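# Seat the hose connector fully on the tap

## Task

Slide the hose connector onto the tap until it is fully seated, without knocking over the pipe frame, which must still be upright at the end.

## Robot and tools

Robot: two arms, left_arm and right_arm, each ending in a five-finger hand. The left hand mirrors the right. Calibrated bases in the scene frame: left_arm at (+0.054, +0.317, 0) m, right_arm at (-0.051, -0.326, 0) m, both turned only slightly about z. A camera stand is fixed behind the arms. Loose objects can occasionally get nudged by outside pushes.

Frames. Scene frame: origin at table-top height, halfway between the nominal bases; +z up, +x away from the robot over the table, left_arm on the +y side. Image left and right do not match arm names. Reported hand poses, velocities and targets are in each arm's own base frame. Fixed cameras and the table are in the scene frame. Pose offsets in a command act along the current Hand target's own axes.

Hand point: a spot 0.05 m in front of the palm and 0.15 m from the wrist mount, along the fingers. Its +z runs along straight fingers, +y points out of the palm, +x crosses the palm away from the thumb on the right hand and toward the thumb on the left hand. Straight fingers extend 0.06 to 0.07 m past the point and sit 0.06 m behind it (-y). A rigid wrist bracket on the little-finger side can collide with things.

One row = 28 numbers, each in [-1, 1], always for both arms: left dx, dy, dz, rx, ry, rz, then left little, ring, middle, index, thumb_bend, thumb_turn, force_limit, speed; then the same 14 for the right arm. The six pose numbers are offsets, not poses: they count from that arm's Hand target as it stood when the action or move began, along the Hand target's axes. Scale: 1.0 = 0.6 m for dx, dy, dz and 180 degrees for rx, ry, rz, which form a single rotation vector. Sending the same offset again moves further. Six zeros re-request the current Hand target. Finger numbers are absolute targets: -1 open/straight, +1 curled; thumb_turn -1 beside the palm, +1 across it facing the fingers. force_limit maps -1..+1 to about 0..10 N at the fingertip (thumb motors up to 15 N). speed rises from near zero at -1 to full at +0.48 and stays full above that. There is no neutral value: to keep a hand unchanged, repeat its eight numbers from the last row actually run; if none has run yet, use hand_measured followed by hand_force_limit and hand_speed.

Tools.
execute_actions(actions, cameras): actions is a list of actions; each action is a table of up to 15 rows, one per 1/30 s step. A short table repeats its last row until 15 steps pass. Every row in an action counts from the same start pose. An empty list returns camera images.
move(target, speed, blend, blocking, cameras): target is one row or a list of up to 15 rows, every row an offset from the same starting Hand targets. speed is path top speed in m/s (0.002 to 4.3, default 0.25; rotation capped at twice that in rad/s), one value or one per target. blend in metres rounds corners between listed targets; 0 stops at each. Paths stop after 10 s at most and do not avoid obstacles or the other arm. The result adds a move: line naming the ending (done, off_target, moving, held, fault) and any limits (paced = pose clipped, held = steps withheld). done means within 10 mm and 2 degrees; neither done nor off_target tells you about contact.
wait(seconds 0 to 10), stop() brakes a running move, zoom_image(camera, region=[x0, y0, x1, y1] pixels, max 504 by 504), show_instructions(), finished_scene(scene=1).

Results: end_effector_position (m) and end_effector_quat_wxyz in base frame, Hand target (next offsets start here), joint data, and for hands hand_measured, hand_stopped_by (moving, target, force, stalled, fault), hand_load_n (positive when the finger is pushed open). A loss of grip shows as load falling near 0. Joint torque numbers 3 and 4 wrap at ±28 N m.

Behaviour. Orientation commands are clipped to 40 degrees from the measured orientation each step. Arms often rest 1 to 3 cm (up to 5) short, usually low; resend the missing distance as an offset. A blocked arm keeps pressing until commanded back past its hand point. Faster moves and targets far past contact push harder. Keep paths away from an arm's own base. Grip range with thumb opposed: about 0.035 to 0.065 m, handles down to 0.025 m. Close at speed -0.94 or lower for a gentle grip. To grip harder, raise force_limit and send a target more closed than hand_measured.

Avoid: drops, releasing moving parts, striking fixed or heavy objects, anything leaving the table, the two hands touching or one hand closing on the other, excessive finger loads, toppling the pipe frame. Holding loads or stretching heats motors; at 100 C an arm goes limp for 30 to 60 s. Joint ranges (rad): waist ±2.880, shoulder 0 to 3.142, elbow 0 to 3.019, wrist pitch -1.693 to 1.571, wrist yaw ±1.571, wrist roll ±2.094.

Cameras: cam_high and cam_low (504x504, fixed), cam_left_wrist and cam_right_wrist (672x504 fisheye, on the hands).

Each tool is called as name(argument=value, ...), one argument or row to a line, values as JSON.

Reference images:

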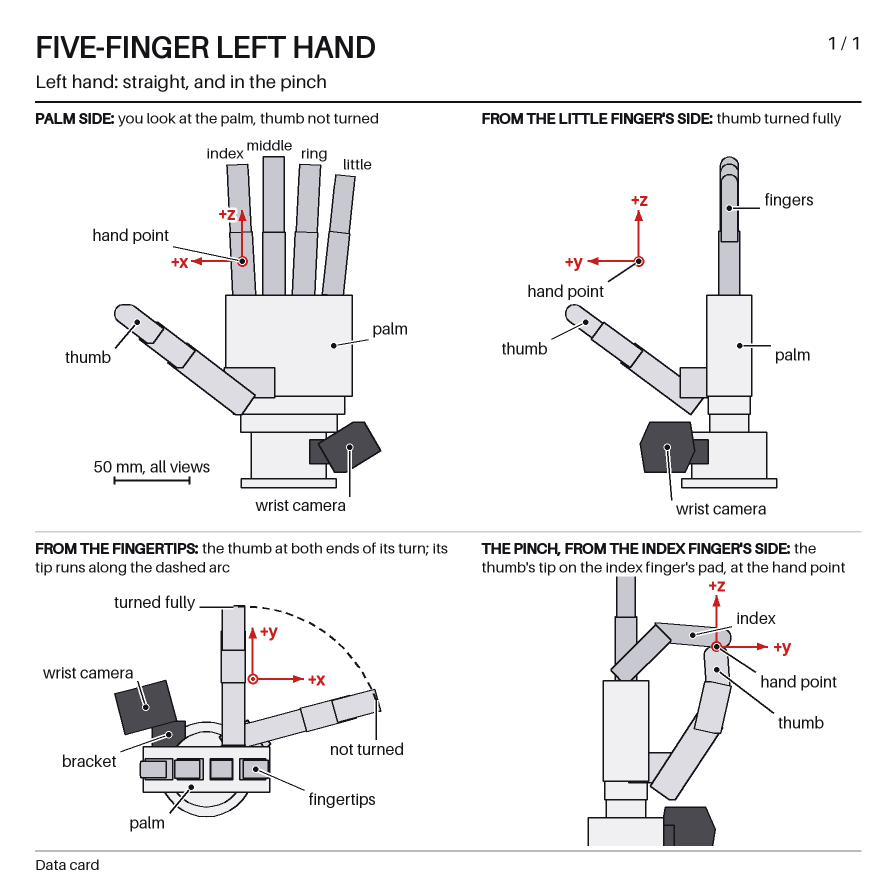

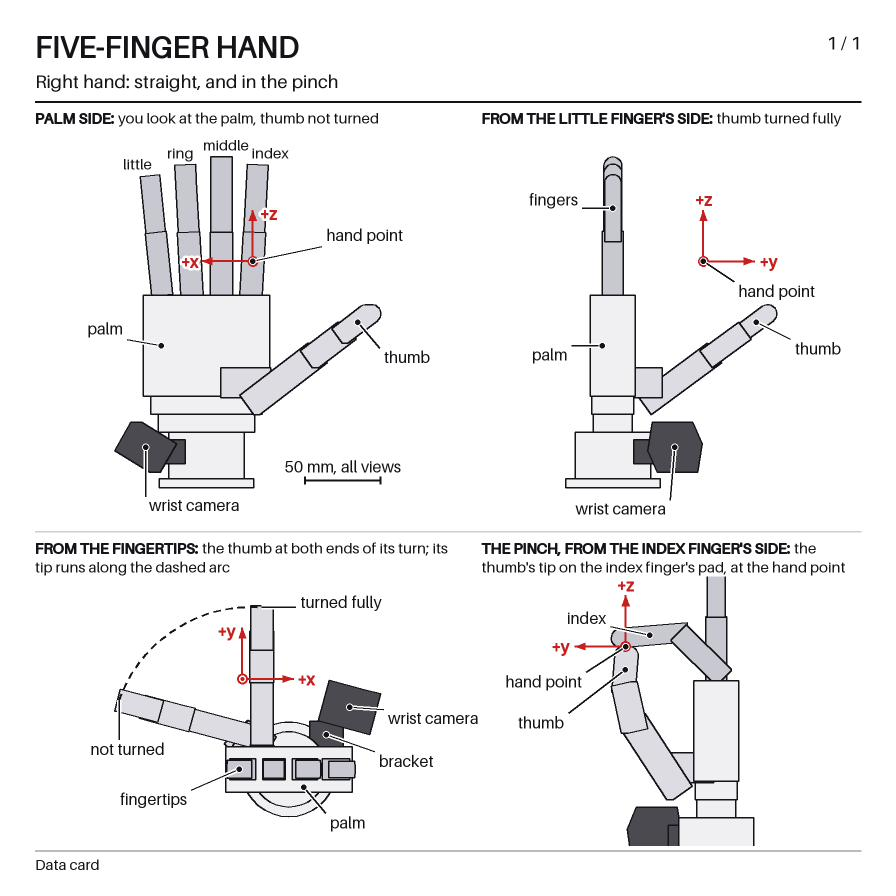

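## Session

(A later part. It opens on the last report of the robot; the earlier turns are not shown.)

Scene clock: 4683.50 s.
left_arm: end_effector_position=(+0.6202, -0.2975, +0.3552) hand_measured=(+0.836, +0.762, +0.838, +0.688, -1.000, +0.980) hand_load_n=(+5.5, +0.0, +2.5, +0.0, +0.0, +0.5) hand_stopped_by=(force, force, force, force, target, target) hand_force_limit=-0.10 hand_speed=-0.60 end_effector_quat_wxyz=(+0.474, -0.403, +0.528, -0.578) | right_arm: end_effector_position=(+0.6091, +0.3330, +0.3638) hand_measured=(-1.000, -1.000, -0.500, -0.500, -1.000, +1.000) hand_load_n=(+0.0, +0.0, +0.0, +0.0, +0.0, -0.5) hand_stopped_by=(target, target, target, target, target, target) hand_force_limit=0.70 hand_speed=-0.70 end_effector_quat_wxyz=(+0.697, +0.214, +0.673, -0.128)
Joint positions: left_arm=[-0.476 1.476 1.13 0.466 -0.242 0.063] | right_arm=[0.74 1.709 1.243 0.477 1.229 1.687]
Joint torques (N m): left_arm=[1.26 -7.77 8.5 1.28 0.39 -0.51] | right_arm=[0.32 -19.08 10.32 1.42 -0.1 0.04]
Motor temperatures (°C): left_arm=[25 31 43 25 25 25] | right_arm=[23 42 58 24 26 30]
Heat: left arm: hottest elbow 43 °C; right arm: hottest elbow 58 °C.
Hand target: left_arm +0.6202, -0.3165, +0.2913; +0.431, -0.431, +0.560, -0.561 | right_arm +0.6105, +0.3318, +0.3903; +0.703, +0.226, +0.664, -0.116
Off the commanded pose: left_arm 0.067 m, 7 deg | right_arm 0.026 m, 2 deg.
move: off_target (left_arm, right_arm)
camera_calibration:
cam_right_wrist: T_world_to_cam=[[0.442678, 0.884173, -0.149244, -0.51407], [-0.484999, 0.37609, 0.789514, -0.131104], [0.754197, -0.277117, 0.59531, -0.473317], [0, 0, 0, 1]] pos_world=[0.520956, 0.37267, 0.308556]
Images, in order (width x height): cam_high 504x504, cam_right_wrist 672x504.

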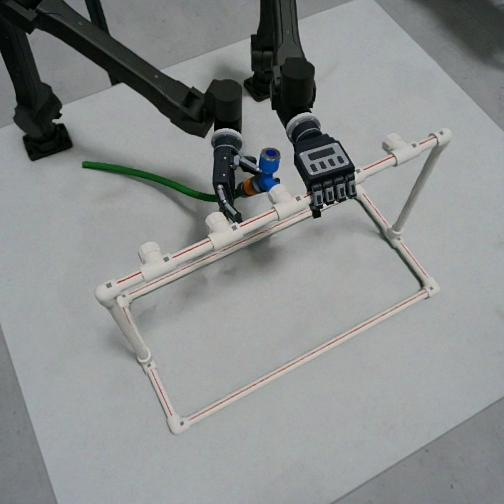

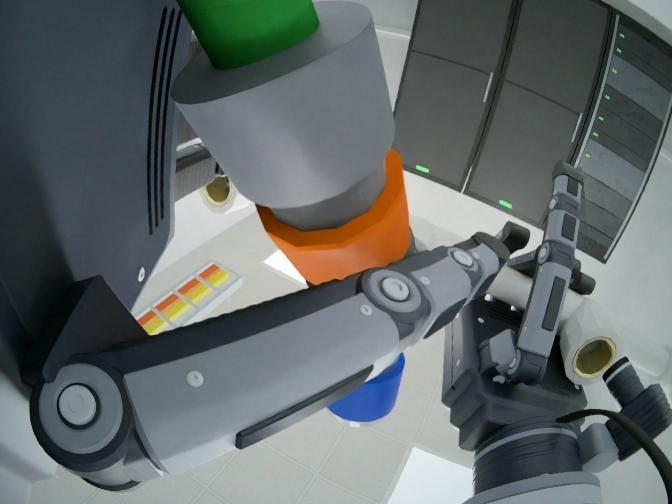

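move(
  target=[
    [0,0,0,0,0,0,0.97,0.97,0.97,0.97,-1,0.98,-0.1,-0.6,0,0,0,0,0,0,-1,-1,-1,-1,-1,1,0.7,0],
    [0,0,0,0,0,0,0.97,0.97,0.97,0.97,-1,0.98,-0.1,-0.6,0,0,-0.25,0,0,0,-1,-1,-1,-1,-1,1,0.7,0],
  ],
  speed=0.1,
  cameras=["cam_right_wrist","cam_high"],
)

Scene clock: 4698.00 s.
left_arm: end_effector_position=(+0.6202, -0.2975, +0.3552) hand_measured=(+0.836, +0.762, +0.838, +0.688, -1.000, +0.980) hand_load_n=(+5.5, +0.0, +2.5, +0.0, +0.5, +0.0) hand_stopped_by=(force, force, force, force, target, target) hand_force_limit=-0.10 hand_speed=-0.60 end_effector_quat_wxyz=(+0.474, -0.403, +0.528, -0.578) | right_arm: end_effector_position=(+0.5805, +0.3503, +0.3723) hand_measured=(-1.000, -1.000, -1.000, -1.000, -1.000, +1.000) hand_load_n=(+0.0, +0.0, +0.0, +0.0, +0.0, -0.5) hand_stopped_by=(target, target, target, target, target, target) hand_force_limit=0.70 hand_speed=0.00 end_effector_quat_wxyz=(+0.697, +0.221, +0.669, -0.129)
Joint positions: left_arm=[-0.476 1.476 1.13 0.466 -0.242 0.063] | right_arm=[0.801 1.688 1.233 0.477 1.303 1.687]
Joint torques (N m): left_arm=[1.26 -7.77 8.5 1.28 0.38 -0.51] | right_arm=[-0.5 -16.56 7.94 1.77 -0.28 -0.02]
Motor temperatures (°C): left_arm=[25 31 43 25 25 25] | right_arm=[23 43 58 24 25 29]
Heat: left arm: hottest elbow 43 °C; right arm: hottest elbow 58 °C.
Hand target: left_arm +0.6202, -0.3165, +0.2913; +0.431, -0.431, +0.560, -0.561 | right_arm +0.5863, +0.3453, +0.3710; +0.697, +0.223, +0.669, -0.132 (not the last commanded pose)
Off the commanded pose: left_arm 0.067 m, 7 deg | right_arm 0.116 m, 2 deg.
move: held (right_arm; a check stopped the path), off_target (left_arm); path passed 1 of 2 targets; limits=held
pose unreachable (right arm): on one or more control steps of this call, first in action 0 (counted from 0), this arm could not follow its commanded pose, so it was not sent that pose on those steps. It may still have moved: this result reports where it is.
cause: moving toward the commanded pose would bring a part of the arm too close to another arm (a part of this arm just beyond joint 6 (wrist roll) and a part of the left arm just beyond its joint 5 (wrist yaw), along the way the arms are being sent, or toward where that arm still pushes).
camera_calibration:
cam_right_wrist: T_world_to_cam=[[0.454805, 0.879862, -0.137827, -0.525284], [-0.486292, 0.374998, 0.789238, -0.15696], [0.746105, -0.291925, 0.598421, -0.443315], [0, 0, 0, 1]] pos_world=[0.493333, 0.391622, 0.316769]
Images, in order (width x height): cam_high 504x504, cam_right_wrist 672x504.

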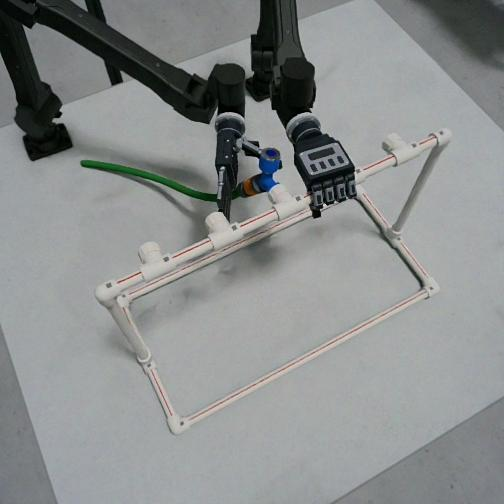

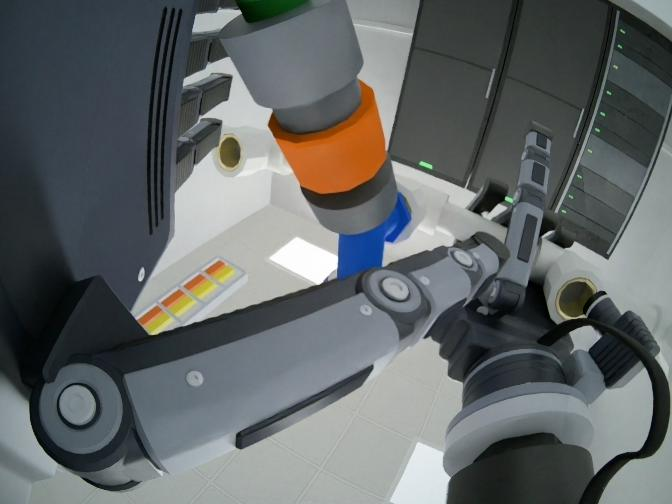

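zoom_image(
  camera="cam_right_wrist",
  region=[220, 60, 420, 260],
)

Scaled by 2.520 from the camera's 672x504 image, which has a finer 960x720 frame.

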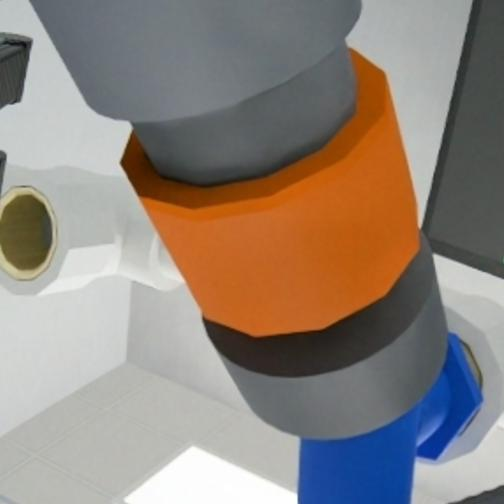

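move(
  target=[
    [0,0,0,0,0,0,0.97,0.97,0.97,0.97,-1,0.98,-0.1,-0.6,-0.0245,-0.1237,-0.1902,0,0,0,-1,-1,-1,-1,-1,1,0.7,0],
    [0,0,0,0,0,0,0.97,0.97,0.97,0.97,-1,0.98,-0.1,-0.6,0.0147,-0.1455,-0.2075,-0.2407,0.1882,-0.1117,-1,-1,-1,-1,-1,1,0.7,0],
  ],
  speed=0.2,
  cameras=["cam_right_wrist","cam_high","cam_low"],
)

Scene clock: 4813.83 s.
left_arm: end_effector_position=(+0.6202, -0.2975, +0.3552) hand_measured=(+0.836, +0.762, +0.838, +0.688, -1.000, +0.980) hand_load_n=(+5.5, +0.0, +2.5, +0.0, +0.0, +0.0) hand_stopped_by=(force, force, force, force, target, target) hand_force_limit=-0.10 hand_speed=-0.60 end_effector_quat_wxyz=(+0.474, -0.403, +0.528, -0.578) | right_arm: end_effector_position=(+0.4262, +0.3297, +0.3074) hand_measured=(-1.000, -1.000, -1.000, -1.000, -1.000, +1.000) hand_load_n=(+0.0, +0.0, +0.0, +0.0, +0.0, -0.5) hand_stopped_by=(target, target, target, target, target, target) hand_force_limit=0.70 hand_speed=0.00 end_effector_quat_wxyz=(+0.453, -0.138, +0.879, +0.064)
Joint positions: left_arm=[-0.476 1.476 1.13 0.466 -0.242 0.063] | right_arm=[0.675 1.119 0.962 -0.5 0.306 1.784]
Joint torques (N m): left_arm=[1.26 -7.77 8.51 1.25 0.38 -0.51] | right_arm=[-0.26 -10.23 13.96 1.8 -0.06 -0.16]
Heat: left arm: hottest elbow 43 °C; right arm: hottest elbow 54 °C.
Hand target: left_arm +0.6202, -0.3165, +0.2913; +0.431, -0.431, +0.560, -0.561 | right_arm +0.4360, +0.3314, +0.3500; +0.477, -0.132, +0.866, +0.074
Off the commanded pose: left_arm 0.067 m, 7 deg | right_arm 0.044 m, 3 deg.
move: off_target (left_arm, right_arm)
camera_calibration:
cam_right_wrist: T_world_to_cam=[[-0.4583, 0.861702, -0.217785, -0.026132], [-0.102345, 0.192239, 0.975997, -0.333787], [0.882885, 0.469589, 0.0000874921, -0.420791], [0, 0, 0, 1]] pos_world=[0.325373, 0.284284, 0.320121]
Images, in order (width x height): cam_high 504x504, cam_low 504x504, cam_right_wrist 672x504.

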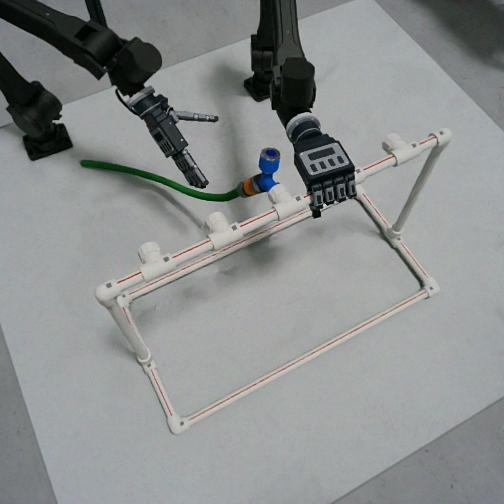

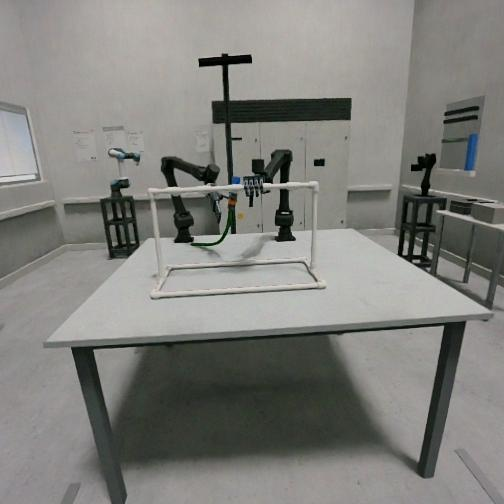

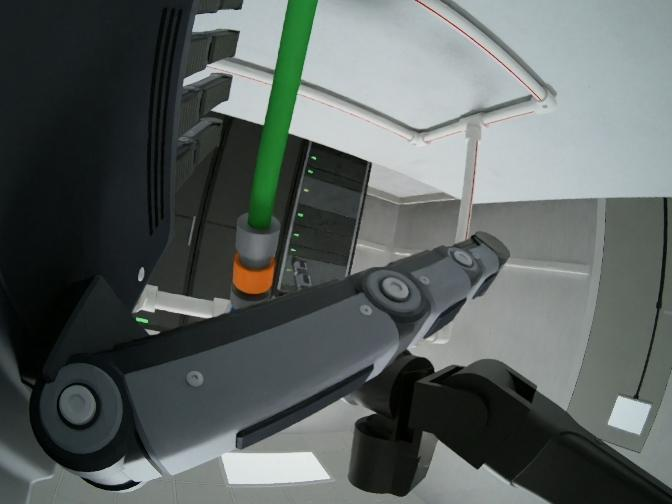

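zoom_image(
  camera="cam_right_wrist",
  region=[200, 190, 310, 320],
)

Scaled by 3.877 from the camera's 672x504 image, which has a finer 960x720 frame.

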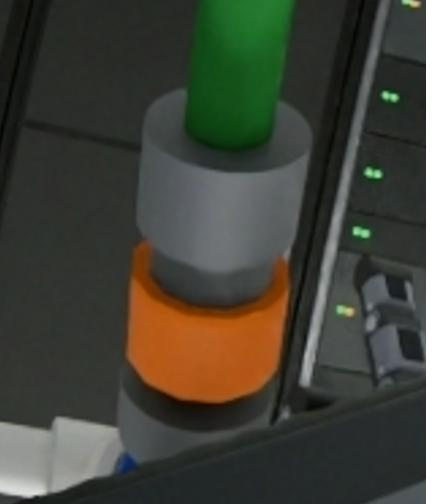

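move(
  target=[0,0,0,0,0,0,0.97,0.97,0.97,0.97,-1,0.98,-0.1,-0.6,-0.0377,-0.0125,0.2382,0,0,0,-1,-1,-1,-1,-1,1,0.7,0],
  speed=0.12,
  cameras=["cam_right_wrist","cam_high"],
)

Scene clock: 4869.73 s.
left_arm: end_effector_position=(+0.6202, -0.2975, +0.3552) hand_measured=(+0.836, +0.762, +0.838, +0.688, -1.000, +0.980) hand_load_n=(+5.5, +0.0, +3.0, +0.0, +0.0, +0.0) hand_stopped_by=(force, force, force, force, target, target) hand_force_limit=-0.10 hand_speed=-0.60 end_effector_quat_wxyz=(+0.474, -0.403, +0.528, -0.578) | right_arm: end_effector_position=(+0.5442, +0.3578, +0.2548) hand_measured=(-1.000, -1.000, -1.000, -1.000, -1.000, +1.000) hand_load_n=(+0.0, +0.0, +0.0, +0.0, +0.0, +0.0) hand_stopped_by=(target, target, target, target, target, target) hand_force_limit=0.70 hand_speed=0.00 end_effector_quat_wxyz=(+0.445, -0.138, +0.882, +0.064)
Joint positions: left_arm=[-0.476 1.476 1.13 0.466 -0.242 0.063] | right_arm=[0.563 1.459 1.131 -0.327 0.212 1.719]
Joint torques (N m): left_arm=[1.2 -7.71 8.5 1.26 0.38 -0.5] | right_arm=[-0.15 -13.63 13.34 2.91 -0.11 -0.14]
Motor temperatures (°C): left_arm=[25 31 43 25 25 24] | right_arm=[23 39 57 24 25 27]
Heat: left arm: hottest elbow 43 °C; right arm: hottest elbow 57 °C.
Hand target: left_arm +0.6202, -0.3165, +0.2913; +0.431, -0.431, +0.560, -0.561 | right_arm +0.5651, +0.3641, +0.2927; +0.477, -0.132, +0.866, +0.073
Off the commanded pose: left_arm 0.067 m, 7 deg | right_arm 0.044 m, 4 deg.
move: off_target (left_arm, right_arm)
camera_calibration:
cam_right_wrist: T_world_to_cam=[[-0.461637, 0.861214, -0.212607, -0.00705875], [-0.0864475, 0.194856, 0.977015, -0.285616], [0.882847, 0.469405, -0.0155029, -0.534179], [0, 0, 0, 1]] pos_world=[0.443649, 0.312479, 0.269269]
Images, in order (width x height): cam_high 504x504, cam_right_wrist 672x504.

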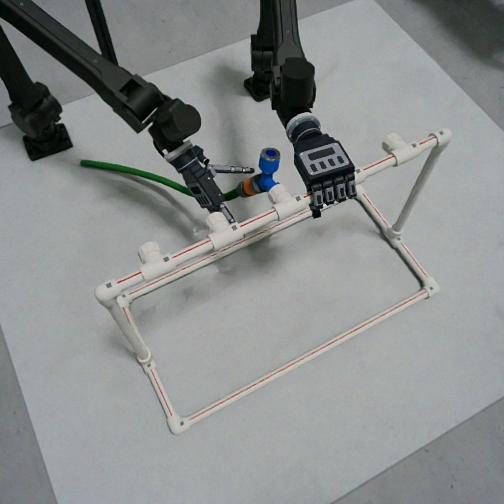

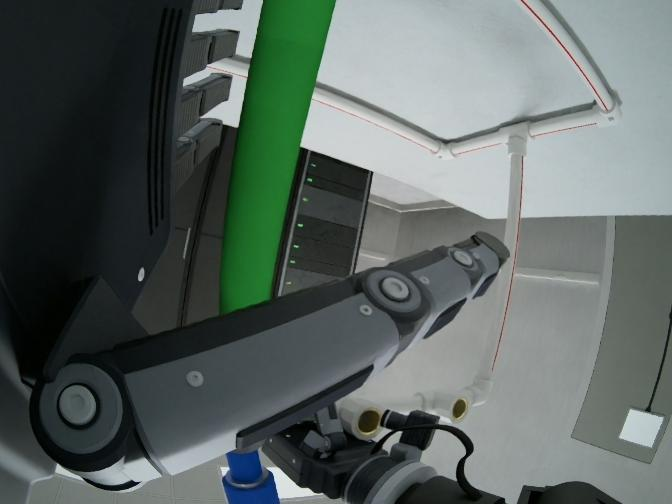

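move(
  target=[
    [0,0.0167,0.034,0,0,0,0.97,0.97,0.97,0.97,-1,0.98,-0.1,-0.6,0,0.0167,0.034,0,0,0,-1,-1,-1,-1,-1,1,0.7,0],
    [0,0.0167,0.034,0,0,0,0.97,0.97,0.97,0.97,-1,0.98,-0.1,-0.6,0,0.0167,0.034,0,0,0,0.55,0.55,0.55,0.55,-0.6,1,-0.3,-0.5],
  ],
  speed=0.08,
  cameras=["cam_right_wrist","cam_high"],
)

Scene clock: 4891.60 s.
left_arm: end_effector_position=(+0.6230, -0.2992, +0.3547) hand_measured=(+0.836, +0.762, +0.838, +0.688, -1.000, +0.980) hand_load_n=(+5.5, +0.0, +2.0, +0.0, +0.0, +0.0) hand_stopped_by=(force, force, force, force, target, target) hand_force_limit=-0.10 hand_speed=-0.60 end_effector_quat_wxyz=(+0.473, -0.403, +0.528, -0.579) | right_arm: end_effector_position=(+0.5605, +0.3671, +0.2442) hand_measured=(+0.550, +0.550, +0.550, +0.550, -0.600, +1.000) hand_load_n=(+0.0, +0.0, +0.0, +0.0, +0.0, +0.0) hand_stopped_by=(target, target, target, target, target, target) hand_force_limit=-0.30 hand_speed=-0.50 end_effector_quat_wxyz=(+0.446, -0.137, +0.883, +0.062)
Joint positions: left_arm=[-0.476 1.485 1.137 0.469 -0.241 0.063] | right_arm=[0.563 1.516 1.165 -0.305 0.217 1.719]
Joint torques (N m): left_arm=[2.02 -4.42 10.39 2.11 0.68 -0.52] | right_arm=[0.62 -14.62 13.29 2.86 0.03 -0.07]
Motor temperatures (°C): left_arm=[25 31 43 25 25 24] | right_arm=[23 39 58 24 25 27]
Heat: left arm: hottest elbow 43 °C; right arm: hottest elbow 58 °C.
Hand target: left_arm +0.6400, -0.3218, +0.2813; +0.431, -0.431, +0.560, -0.561 | right_arm +0.5785, +0.3789, +0.2821; +0.477, -0.132, +0.866, +0.074
Off the commanded pose: left_arm 0.079 m, 7 deg | right_arm 0.043 m, 4 deg.
move: off_target (left_arm, right_arm); target 2's new numbers were sent with right_arm's hand 0.043 m and 4 deg from that target
camera_calibration:
cam_right_wrist: T_world_to_cam=[[-0.45858, 0.862209, -0.215173, -0.0112597], [-0.0865557, 0.197646, 0.976445, -0.276553], [0.884428, 0.466403, -0.0160074, -0.552736], [0, 0, 0, 1]] pos_world=[0.459755, 0.322166, 0.258768]
Images, in order (width x height): cam_high 504x504, cam_right_wrist 672x504.

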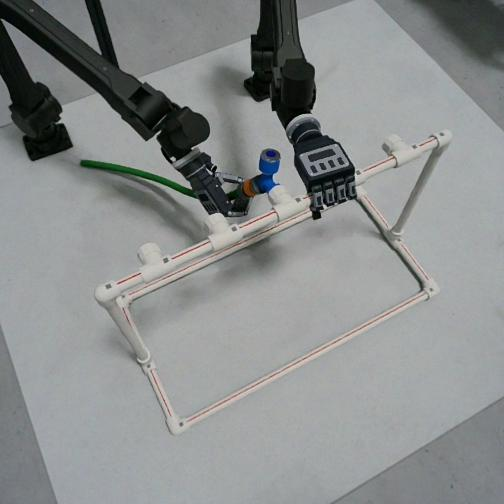

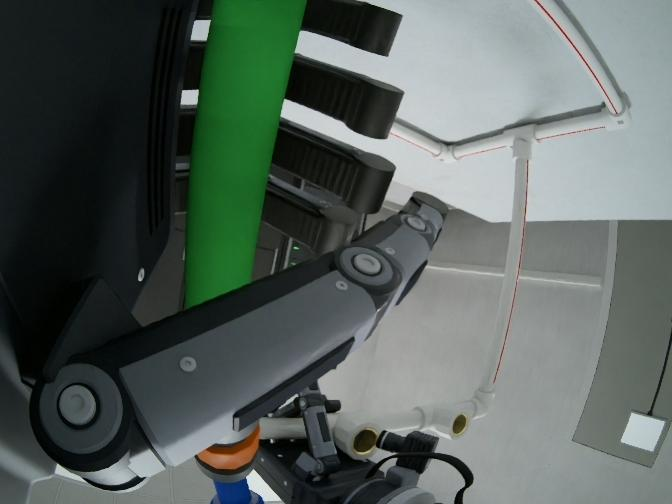

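move(
  target=[0,-0.0167,-0.034,0,0,0,0.97,0.97,0.97,0.97,-1,0.98,-0.1,-0.6,-0.0583,0,0,0,0,0,0.55,0.55,0.55,0.55,-0.6,1,-0.3,-0.5],
  speed=0.08,
  cameras=["cam_right_wrist","cam_high"],
)

Scene clock: 4905.00 s.
left_arm: end_effector_position=(+0.6229, -0.2991, +0.3550) hand_measured=(+0.836, +0.762, +0.838, +0.688, -1.000, +0.980) hand_load_n=(+6.0, +0.0, +2.0, +0.0, +0.0, +0.0) hand_stopped_by=(force, force, force, force, target, target) hand_force_limit=-0.10 hand_speed=-0.60 end_effector_quat_wxyz=(+0.474, -0.403, +0.528, -0.579) | right_arm: end_effector_position=(+0.5804, +0.3802, +0.2785) hand_measured=(+0.550, +0.550, +0.550, +0.550, -0.600, +1.000) hand_load_n=(+0.0, +0.0, +0.0, +0.0, +0.0, -0.5) hand_stopped_by=(target, target, target, target, target, target) hand_force_limit=-0.30 hand_speed=-0.50 end_effector_quat_wxyz=(+0.457, -0.135, +0.876, +0.069)
Joint positions: left_arm=[-0.476 1.484 1.137 0.468 -0.241 0.063] | right_arm=[0.562 1.544 1.271 -0.353 0.213 1.719]
Joint torques (N m): left_arm=[1.26 -8.41 8.01 1.16 0.36 -0.51] | right_arm=[-0.09 -15.27 13.85 1.62 -0.12 -0.12]
Motor temperatures (°C): left_arm=[25 31 42 25 25 24] | right_arm=[23 39 59 24 25 27]
Heat: left arm: hottest elbow 42 °C; right arm: hottest elbow 59 °C.
Hand target: left_arm +0.6203, -0.3165, +0.2912; +0.431, -0.431, +0.560, -0.561 | right_arm +0.5965, +0.3843, +0.3114; +0.477, -0.132, +0.866, +0.073
Off the commanded pose: left_arm 0.066 m, 7 deg | right_arm 0.037 m, 3 deg.
move: off_target (left_arm, right_arm)
camera_calibration:
cam_right_wrist: T_world_to_cam=[[-0.455703, 0.864705, -0.211234, -0.00975012], [-0.110601, 0.180463, 0.977344, -0.290579], [0.883234, 0.468741, 0.0133995, -0.58418], [0, 0, 0, 1]] pos_world=[0.479387, 0.334699, 0.289763]
Images, in order (width x height): cam_high 504x504, cam_right_wrist 672x504.

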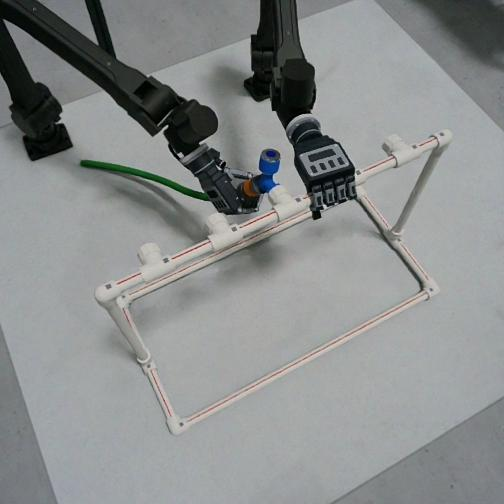

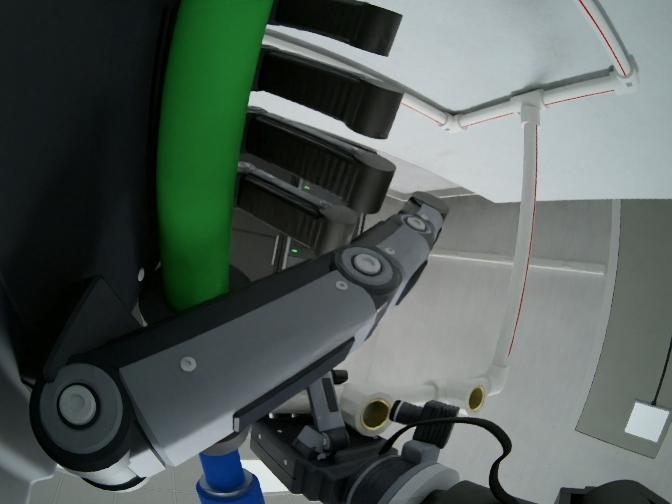

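move(
  target=[
    [0,0,0,0,0,0,0.97,0.97,0.97,0.97,-1,0.98,-0.1,-0.6,0,0,0,0,0,0,0.55,0.55,0.55,0.55,0.7,1,-0.1,-0.6],
    [0,0,0,0,0,0,0.97,0.97,0.97,0.97,-1,0.98,-0.1,-0.6,0,0,0,0,0,0,1,1,1,1,0.7,1,-0.1,-0.6],
  ],
  speed=0.08,
  cameras=["cam_right_wrist","cam_high"],
)

zoom_image(
  camera="cam_high",
  region=[180, 130, 300, 230],
)

Scene clock: 4930.47 s.
left_arm: end_effector_position=(+0.6229, -0.2991, +0.3550) hand_measured=(+0.836, +0.762, +0.838, +0.688, -1.000, +0.980) hand_load_n=(+6.0, +0.0, +2.0, +0.0, +0.0, +0.0) hand_stopped_by=(force, force, force, force, target, target) hand_force_limit=-0.10 hand_speed=-0.60 end_effector_quat_wxyz=(+0.474, -0.403, +0.528, -0.579) | right_arm: end_effector_position=(+0.5803, +0.3802, +0.2784) hand_measured=(+1.000, +1.000, +0.580, +1.000, -0.454, +1.000) hand_load_n=(+0.0, +0.0, +10.0, +0.0, +8.0, +1.0) hand_stopped_by=(target, target, force, target, force, target) hand_force_limit=-0.10 hand_speed=-0.60 end_effector_quat_wxyz=(+0.457, -0.135, +0.876, +0.069)
Joint positions: left_arm=[-0.476 1.484 1.137 0.468 -0.241 0.063] | right_arm=[0.562 1.544 1.271 -0.353 0.213 1.719]
Joint torques (N m): left_arm=[1.32 -8.47 8.01 1.14 0.35 -0.5] | right_arm=[-0.03 -15.38 13.9 1.69 -0.11 -0.13]
Motor temperatures (°C): left_arm=[25 31 41 25 25 24] | right_arm=[23 39 59 24 25 26]
Heat: left arm: hottest elbow 41 °C; right arm: hottest elbow 59 °C.
Hand target: left_arm +0.6203, -0.3165, +0.2912; +0.431, -0.431, +0.560, -0.561 | right_arm +0.5964, +0.3843, +0.3113; +0.477, -0.132, +0.866, +0.073
Off the commanded pose: left_arm 0.066 m, 7 deg | right_arm 0.037 m, 3 deg.
move: off_target (left_arm, right_arm); target 2's new numbers were sent with right_arm's hand 0.037 m and 3 deg from that target
camera_calibration:
cam_right_wrist: T_world_to_cam=[[-0.45603, 0.864575, -0.211059, -0.00960166], [-0.110223, 0.18046, 0.977387, -0.29077], [0.883112, 0.468982, 0.0130008, -0.584087], [0, 0, 0, 1]] pos_world=[0.479386, 0.3347, 0.289762]
Images, in order (width x height): cam_high 504x504, cam_right_wrist 672x504.

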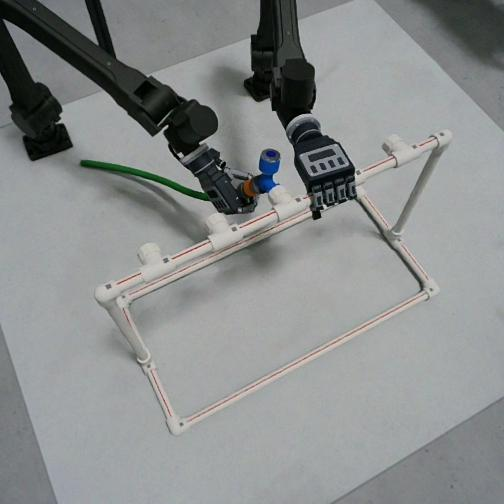

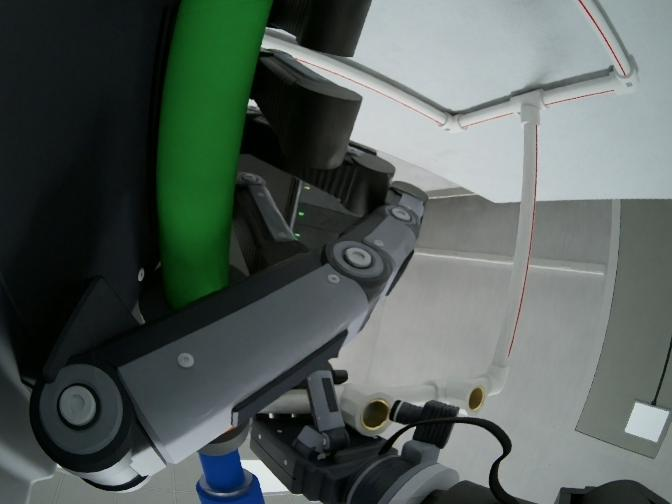

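Scaled by 4.200.

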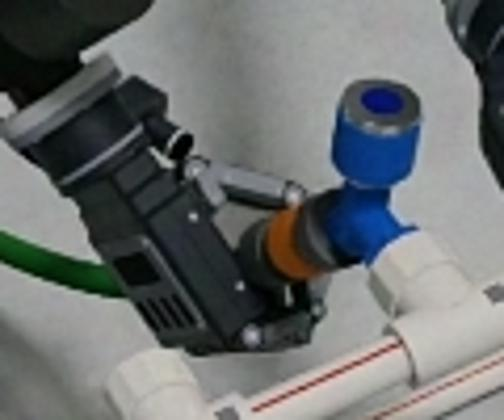

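move(
  target=[
    [0,0,0,0,0,0,0.97,0.97,0.97,0.97,-1,0.98,-0.1,-0.6,0,0,0,0,0,0,1,1,0.55,1,-0.75,1,-0.1,-0.6],
    [0,0,0,0,0,0,0.97,0.97,0.97,0.97,-1,0.98,-0.1,-0.6,0,0,0,0,0,0,1,1,0.99,1,-0.75,1,-0.1,-0.6],
  ],
  speed=0.08,
  cameras=["cam_right_wrist"],
)

Scene clock: 4942.70 s.
left_arm: end_effector_position=(+0.6229, -0.2991, +0.3550) hand_measured=(+0.836, +0.762, +0.838, +0.688, -1.000, +0.980) hand_load_n=(+6.0, +0.0, +1.5, +0.0, +0.0, +0.0) hand_stopped_by=(force, force, force, force, target, target) hand_force_limit=-0.10 hand_speed=-0.60 end_effector_quat_wxyz=(+0.474, -0.403, +0.528, -0.579) | right_arm: end_effector_position=(+0.5803, +0.3802, +0.2784) hand_measured=(+1.000, +1.000, +0.990, +1.000, -0.750, +1.000) hand_load_n=(+0.0, +0.5, +0.0, +0.0, +0.0, +0.0) hand_stopped_by=(target, target, target, target, target, target) hand_force_limit=-0.10 hand_speed=-0.60 end_effector_quat_wxyz=(+0.457, -0.135, +0.876, +0.069)
Joint positions: left_arm=[-0.476 1.484 1.137 0.468 -0.241 0.063] | right_arm=[0.562 1.544 1.271 -0.353 0.213 1.719]
Joint torques (N m): left_arm=[1.26 -8.41 8.01 1.14 0.35 -0.51] | right_arm=[-0.15 -15.38 13.9 1.7 -0.11 -0.13]
Motor temperatures (°C): left_arm=[25 31 41 25 25 24] | right_arm=[23 39 59 24 25 26]
Heat: left arm: hottest elbow 41 °C; right arm: hottest elbow 59 °C.
Hand target: left_arm +0.6203, -0.3165, +0.2912; +0.431, -0.431, +0.560, -0.561 | right_arm +0.5964, +0.3843, +0.3113; +0.477, -0.132, +0.866, +0.073
Off the commanded pose: left_arm 0.066 m, 7 deg | right_arm 0.037 m, 3 deg.
move: off_target (left_arm, right_arm); target 2's new numbers were sent with right_arm's hand 0.037 m and 3 deg from that target
camera_calibration:
cam_right_wrist: T_world_to_cam=[[-0.45603, 0.864575, -0.211059, -0.00960166], [-0.110223, 0.18046, 0.977387, -0.29077], [0.883112, 0.468982, 0.0130008, -0.584087], [0, 0, 0, 1]] pos_world=[0.479386, 0.3347, 0.289762]
Images, in order (width x height): cam_right_wrist 672x504.

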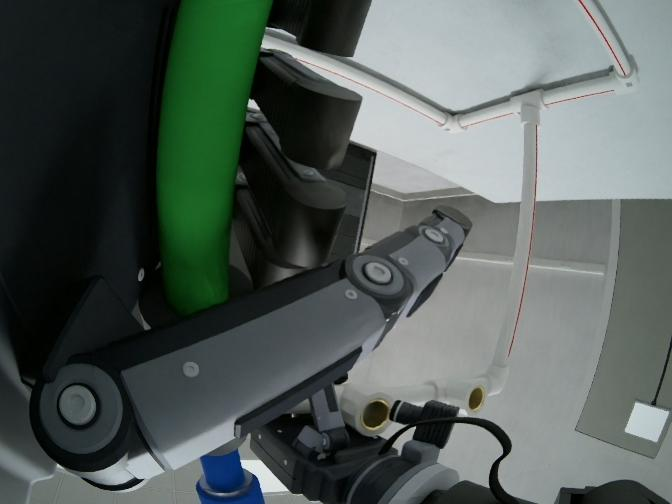

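move(
  target=[
    [0.0086,0.0667,-0.0322,0,0,0,0.97,0.97,0.97,0.97,-1,0.98,-0.1,-0.6,0,0.01,-0.015,0,0,0,1,1,0.99,1,-0.75,1,-0.1,-0.6],
    [0.0086,0.0667,-0.0322,0,0,0,0.97,0.97,0.97,0.97,-1,0.98,-0.1,-0.6,-0.133,0.0033,-0.0745,-0.0066,-0.0469,0.0105,1,1,0.99,1,-0.75,1,-0.1,-0.6],
    [0.0086,0.0667,-0.0322,0,0,0,0.97,0.97,0.97,0.97,-1,0.98,-0.1,-0.6,-0.2665,-0.0017,-0.137,-0.0133,-0.0938,0.0209,1,1,0.99,1,-0.75,1,-0.1,-0.6],
  ],
  speed=[0.08,0.1,0.1],
  blend=[0.005,0.02,0],
  cameras=["cam_high","cam_right_wrist","cam_low"],
)

zoom_image(
  camera="cam_high",
  region=[200, 130, 300, 230],
)

Scene clock: 5030.33 s.
left_arm: end_effector_position=(+0.6099, -0.2966, +0.3603) hand_measured=(+0.836, +0.762, +0.838, +0.688, -1.000, +0.980) hand_load_n=(+8.0, +0.5, +2.5, +0.0, +0.0, +0.0) hand_stopped_by=(force, force, force, force, target, target) hand_force_limit=-0.10 hand_speed=-0.60 end_effector_quat_wxyz=(+0.492, -0.385, +0.513, -0.588) | right_arm: end_effector_position=(+0.5765, +0.3784, +0.2888) hand_measured=(+1.000, +1.000, +0.990, +1.000, -0.750, +1.000) hand_load_n=(+1.0, +0.0, +0.0, +2.5, +0.0, -0.5) hand_stopped_by=(target, target, target, target, target, target) hand_force_limit=-0.10 hand_speed=-0.60 end_effector_quat_wxyz=(+0.461, -0.153, +0.871, +0.066)
Joint positions: left_arm=[-0.489 1.46 1.082 0.561 -0.255 0.1] | right_arm=[0.556 1.526 1.277 -0.365 0.197 1.676]
Joint torques (N m): left_arm=[0.67 -6.24 2.77 1.72 -0.11 -0.82] | right_arm=[-0.38 -25.7 21.3 4.88 -0.17 0.28]
Motor temperatures (°C): left_arm=[25 31 40 25 25 25] | right_arm=[23 39 60 24 25 26]
Heat: left arm: hottest elbow 40 °C; right arm: hottest elbow 60 °C.
Hand target: left_arm +0.6002, -0.3165, +0.2512; +0.431, -0.431, +0.560, -0.561 | right_arm +0.6117, +0.3880, +0.4906; +0.594, -0.102, +0.788, +0.126
Off the commanded pose: left_arm 0.111 m, 11 deg | right_arm 0.205 m, 20 deg.
move: off_target (left_arm, right_arm)
camera_calibration:
cam_right_wrist: T_world_to_cam=[[-0.478551, 0.846013, -0.235057, 0.019362], [-0.131161, 0.195822, 0.971828, -0.293131], [0.868208, 0.4959, 0.0172529, -0.582862], [0, 0, 0, 1]] pos_world=[0.476864, 0.330062, 0.29948]
Images, in order (width x height): cam_high 504x504, cam_low 504x504, cam_right_wrist 672x504.

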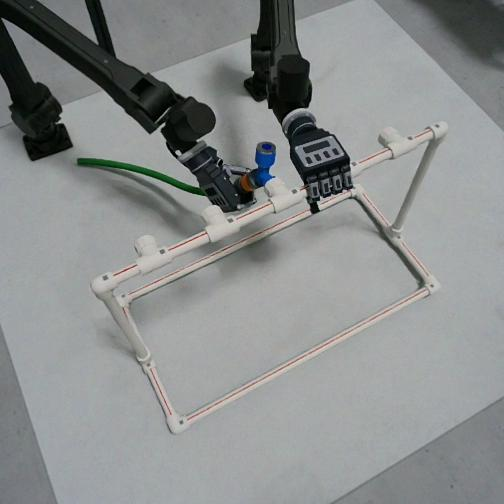

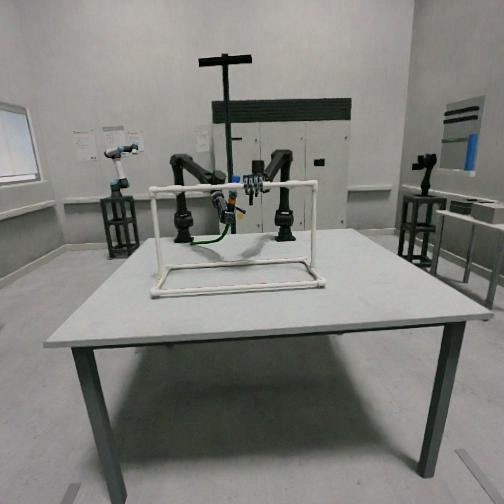

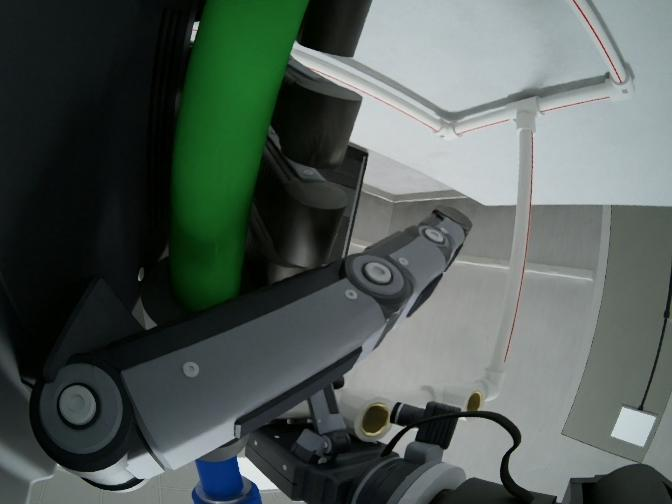

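Scaled by 5.040.

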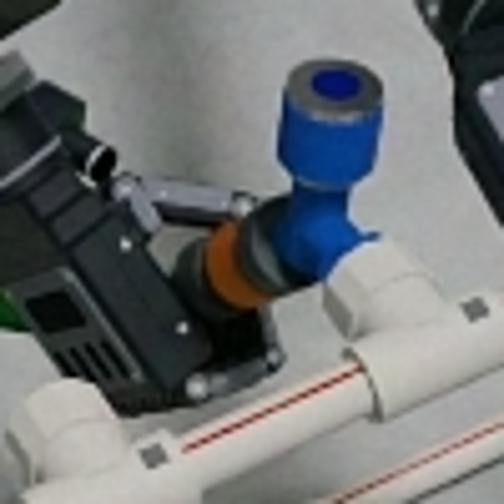

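move(
  target=[
    [0,0.05,0,0,0,0,0.97,0.97,0.97,0.97,-1,0.98,-0.1,-0.6,-0.291,0.0122,-0.0413,-0.0133,-0.0939,0.0208,1,1,0.99,1,-0.75,1,-0.1,-0.6],
  ],
  speed=0.12,
  cameras=["cam_high","cam_right_wrist","cam_low"],
)

zoom_image(
  camera="cam_high",
  region=[200, 130, 300, 230],
)

Scene clock: 5055.57 s.
left_arm: end_effector_position=(+0.6051, -0.2888, +0.3579) hand_measured=(+0.836, +0.762, +0.838, +0.688, -1.000, +0.980) hand_load_n=(+13.5, +2.0, +4.0, +0.0, +0.0, +0.0) hand_stopped_by=(force, force, force, force, target, target) hand_force_limit=-0.10 hand_speed=-0.60 end_effector_quat_wxyz=(+0.510, -0.377, +0.504, -0.587) | right_arm: end_effector_position=(+0.5690, +0.3816, +0.3057) hand_measured=(+1.000, +1.000, +0.990, +1.000, -0.750, +1.000) hand_load_n=(+2.5, +1.5, +0.0, +3.0, +0.0, -0.5) hand_stopped_by=(target, target, target, target, target, target) hand_force_limit=-0.10 hand_speed=-0.60 end_effector_quat_wxyz=(+0.472, -0.171, +0.861, +0.080)
Joint positions: left_arm=[-0.49 1.453 1.043 0.628 -0.271 0.133] | right_arm=[0.553 1.501 1.275 -0.355 0.158 1.645]
Joint torques (N m): left_arm=[0.62 -3.14 1.55 1.99 0.28 -1.13] | right_arm=[-1.9 -33.03 27.95 8.66 0.01 0.63]
Motor temperatures (°C): left_arm=[25 31 39 25 25 25] | right_arm=[23 43 68 24 25 26]
Heat: left arm: hottest elbow 39 °C; right arm: hottest elbow 68 °C.
Hand target: left_arm +0.6004, -0.3165, +0.2213; +0.431, -0.431, +0.560, -0.561 | right_arm +0.6350, +0.3888, +0.6657; +0.697, -0.069, +0.693, +0.175
Off the commanded pose: left_arm 0.140 m, 13 deg | right_arm 0.366 m, 36 deg.
move: off_target (left_arm, right_arm)
camera_calibration:
cam_right_wrist: T_world_to_cam=[[-0.511426, 0.82592, -0.237276, 0.0440735], [-0.164466, 0.176938, 0.970383, -0.28459], [0.843442, 0.535303, 0.0453453, -0.587821], [0, 0, 0, 1]] pos_world=[0.471528, 0.328616, 0.313274]
Images, in order (width x height): cam_high 504x504, cam_low 504x504, cam_right_wrist 672x504.

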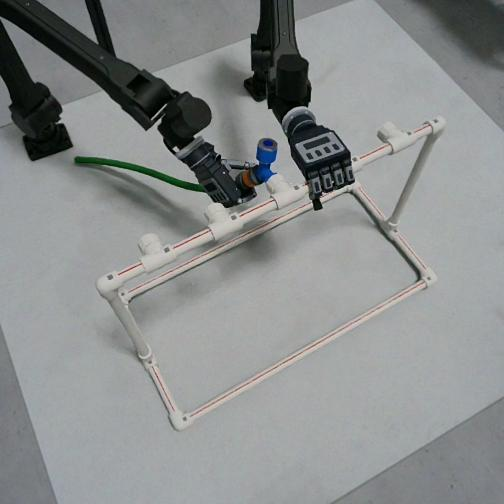

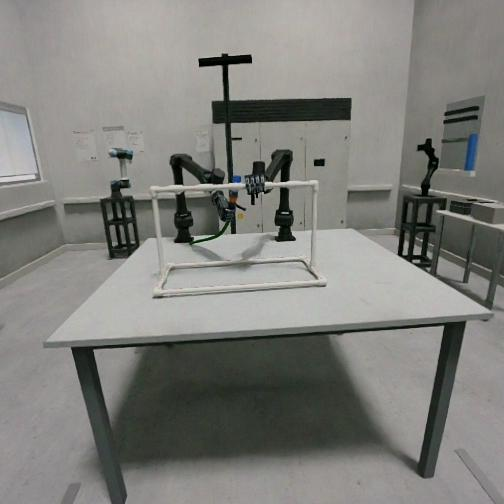

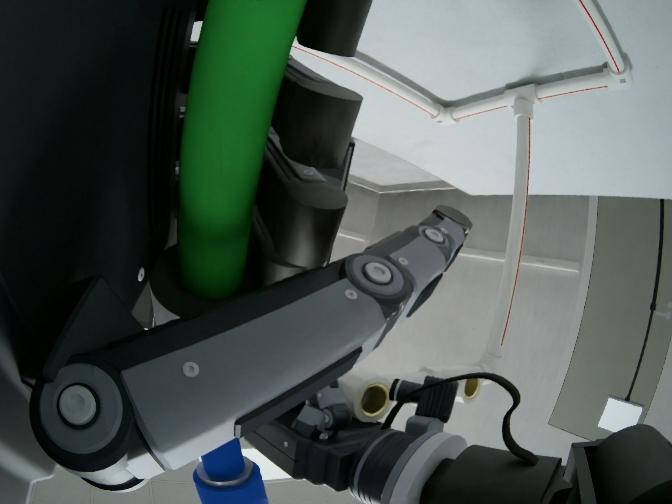

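Scaled by 5.040.

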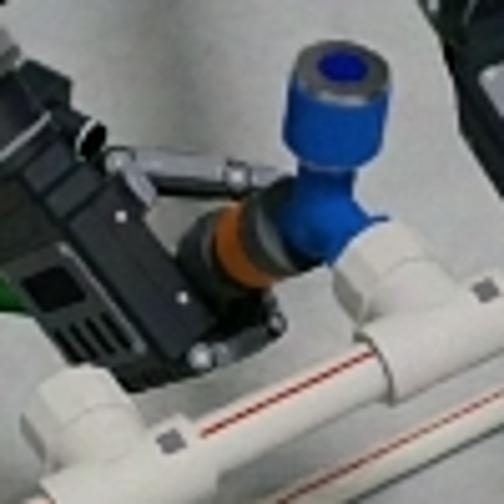

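move(
  target=[
    [0,-0.0833,0,0,0,0,0.97,0.97,0.97,0.97,-1,0.98,-0.1,-0.6,0.5402,-0.0563,-0.0967,0.0266,0.1876,-0.0418,1,1,0.99,1,-0.75,1,-0.1,-0.6],
  ],
  speed=0.2,
  cameras=["cam_right_wrist"],
)

Scene clock: 5086.23 s.
left_arm: end_effector_position=(+0.5876, -0.3058, +0.3562) hand_measured=(+0.836, +0.762, +0.836, +0.688, -1.000, +0.980) hand_load_n=(+3.0, +0.0, +4.0, +0.0, +0.0, +0.0) hand_stopped_by=(force, force, force, force, target, target) hand_force_limit=-0.10 hand_speed=-0.60 end_effector_quat_wxyz=(+0.482, -0.384, +0.522, -0.590) | right_arm: end_effector_position=(+0.5659, +0.3700, +0.2821) hand_measured=(+1.000, +1.000, +0.990, +1.000, -0.750, +1.000) hand_load_n=(+0.0, +0.0, +0.0, +2.5, +0.0, -0.5) hand_stopped_by=(target, target, target, target, target, target) hand_force_limit=-0.10 hand_speed=-0.60 end_effector_quat_wxyz=(+0.441, -0.148, +0.884, +0.052)
Joint positions: left_arm=[-0.52 1.42 1.041 0.546 -0.265 0.096] | right_arm=[0.562 1.505 1.27 -0.435 0.221 1.694]
Joint torques (N m): left_arm=[3.08 -4.37 8.16 0.49 0.25 -0.81] | right_arm=[0.91 -15.09 15.82 2.17 -0.03 0.2]
Motor temperatures (°C): left_arm=[25 30 37 25 25 27] | right_arm=[23 43 98 26 25 26]
Heat: left arm: hottest elbow 37 °C; right arm: hottest elbow 98 °C. Fold the right arm in close to its base, or ease its load, before you think long.
Hand target: left_arm +0.6003, -0.3164, +0.2710; +0.431, -0.431, +0.560, -0.561 | right_arm +0.5851, +0.3860, +0.3381; +0.477, -0.132, +0.866, +0.073
Off the commanded pose: left_arm 0.087 m, 10 deg | right_arm 0.062 m, 6 deg.
MOTOR HOT: joint 3 (elbow) of the right arm reports 98 °C; the controller stops that arm at 100 °C. To cool a motor, set the load down, stop pushing, or move to a pose that needs little force.
move: off_target (left_arm, right_arm)
camera_calibration:
cam_right_wrist: T_world_to_cam=[[-0.469307, 0.850429, -0.237742, 0.013616], [-0.0834656, 0.225306, 0.970706, -0.323995], [0.879081, 0.475403, -0.0347561, -0.553286], [0, 0, 0, 1]] pos_world=[0.465731, 0.324452, 0.298511]
Images, in order (width x height): cam_right_wrist 672x504.

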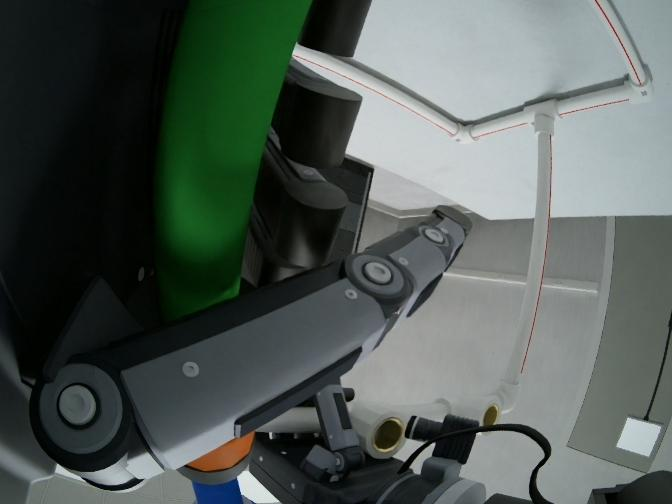

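move(
  target=[
    [0,0,0,0,0,0,0.97,0.97,0.97,0.97,-1,0.98,-0.1,-0.6,0.07,0,0,0,0,0,1,1,0.99,1,-0.75,1,-0.1,-0.6],
  ],
  speed=0.2,
  cameras=["cam_right_wrist"],
)

Scene clock: 5094.77 s.
left_arm: end_effector_position=(+0.5876, -0.3058, +0.3561) hand_measured=(+0.836, +0.762, +0.836, +0.688, -1.000, +0.980) hand_load_n=(+3.0, +0.0, +4.0, -0.5, +0.0, +0.5) hand_stopped_by=(force, force, force, force, target, target) hand_force_limit=-0.10 hand_speed=-0.60 end_effector_quat_wxyz=(+0.482, -0.384, +0.522, -0.589) | right_arm: end_effector_position=(+0.5673, +0.3708, +0.2819) hand_measured=(+1.000, +1.000, +0.990, +1.000, -0.750, +1.000) hand_load_n=(+0.0, +0.0, +0.0, +0.0, +0.0, -0.5) hand_stopped_by=(target, target, target, target, target, target) hand_force_limit=-0.10 hand_speed=-0.60 end_effector_quat_wxyz=(+0.459, -0.137, +0.876, +0.059)
Joint positions: left_arm=[-0.52 1.42 1.041 0.546 -0.265 0.096] | right_arm=[0.565 1.501 1.235 -0.362 0.23 1.708]
Joint torques (N m): left_arm=[3.08 -4.37 8.17 0.46 0.25 -0.81] | right_arm=[1.49 -16.67 8.81 2.96 0.04 0.15]
Motor temperatures (°C): left_arm=[25 30 38 25 25 26] | right_arm=[23 43 92 25 25 26]
Heat: left arm: hottest elbow 38 °C; right arm: hottest elbow 92 °C. Fold the right arm in close to its base, or ease its load, before you think long.
Hand target: left_arm +0.6003, -0.3164, +0.2710; +0.431, -0.431, +0.560, -0.561 | right_arm +0.5638, +0.3793, +0.3030; +0.478, -0.132, +0.865, +0.073
Off the commanded pose: left_arm 0.087 m, 10 deg | right_arm 0.023 m, 3 deg.
MOTOR HOT: still on. Joint 3 (elbow) of the right arm reports 92 °C.
move: off_target (left_arm, right_arm)
camera_calibration:
cam_right_wrist: T_world_to_cam=[[-0.450566, 0.862774, -0.229371, -0.00399603], [-0.115428, 0.198471, 0.973286, -0.296529], [0.885249, 0.465006, 0.0101641, -0.567218], [0, 0, 0, 1]] pos_world=[0.466101, 0.32606, 0.293456]
Images, in order (width x height): cam_right_wrist 672x504.

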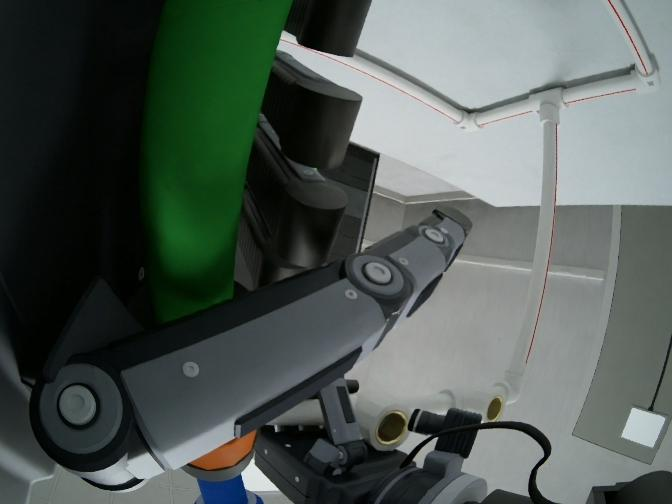

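zoom_image(
  camera="cam_right_wrist",
  region=[150, 400, 310, 504],
)

Scaled by 3.150 from the camera's 672x504 image, which has a finer 960x720 frame.

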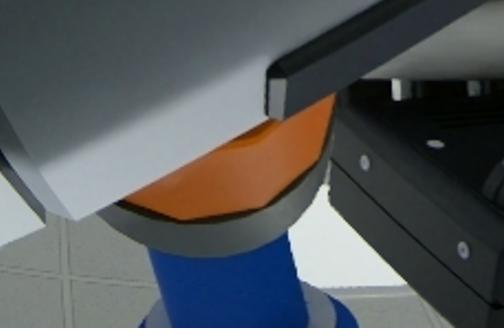

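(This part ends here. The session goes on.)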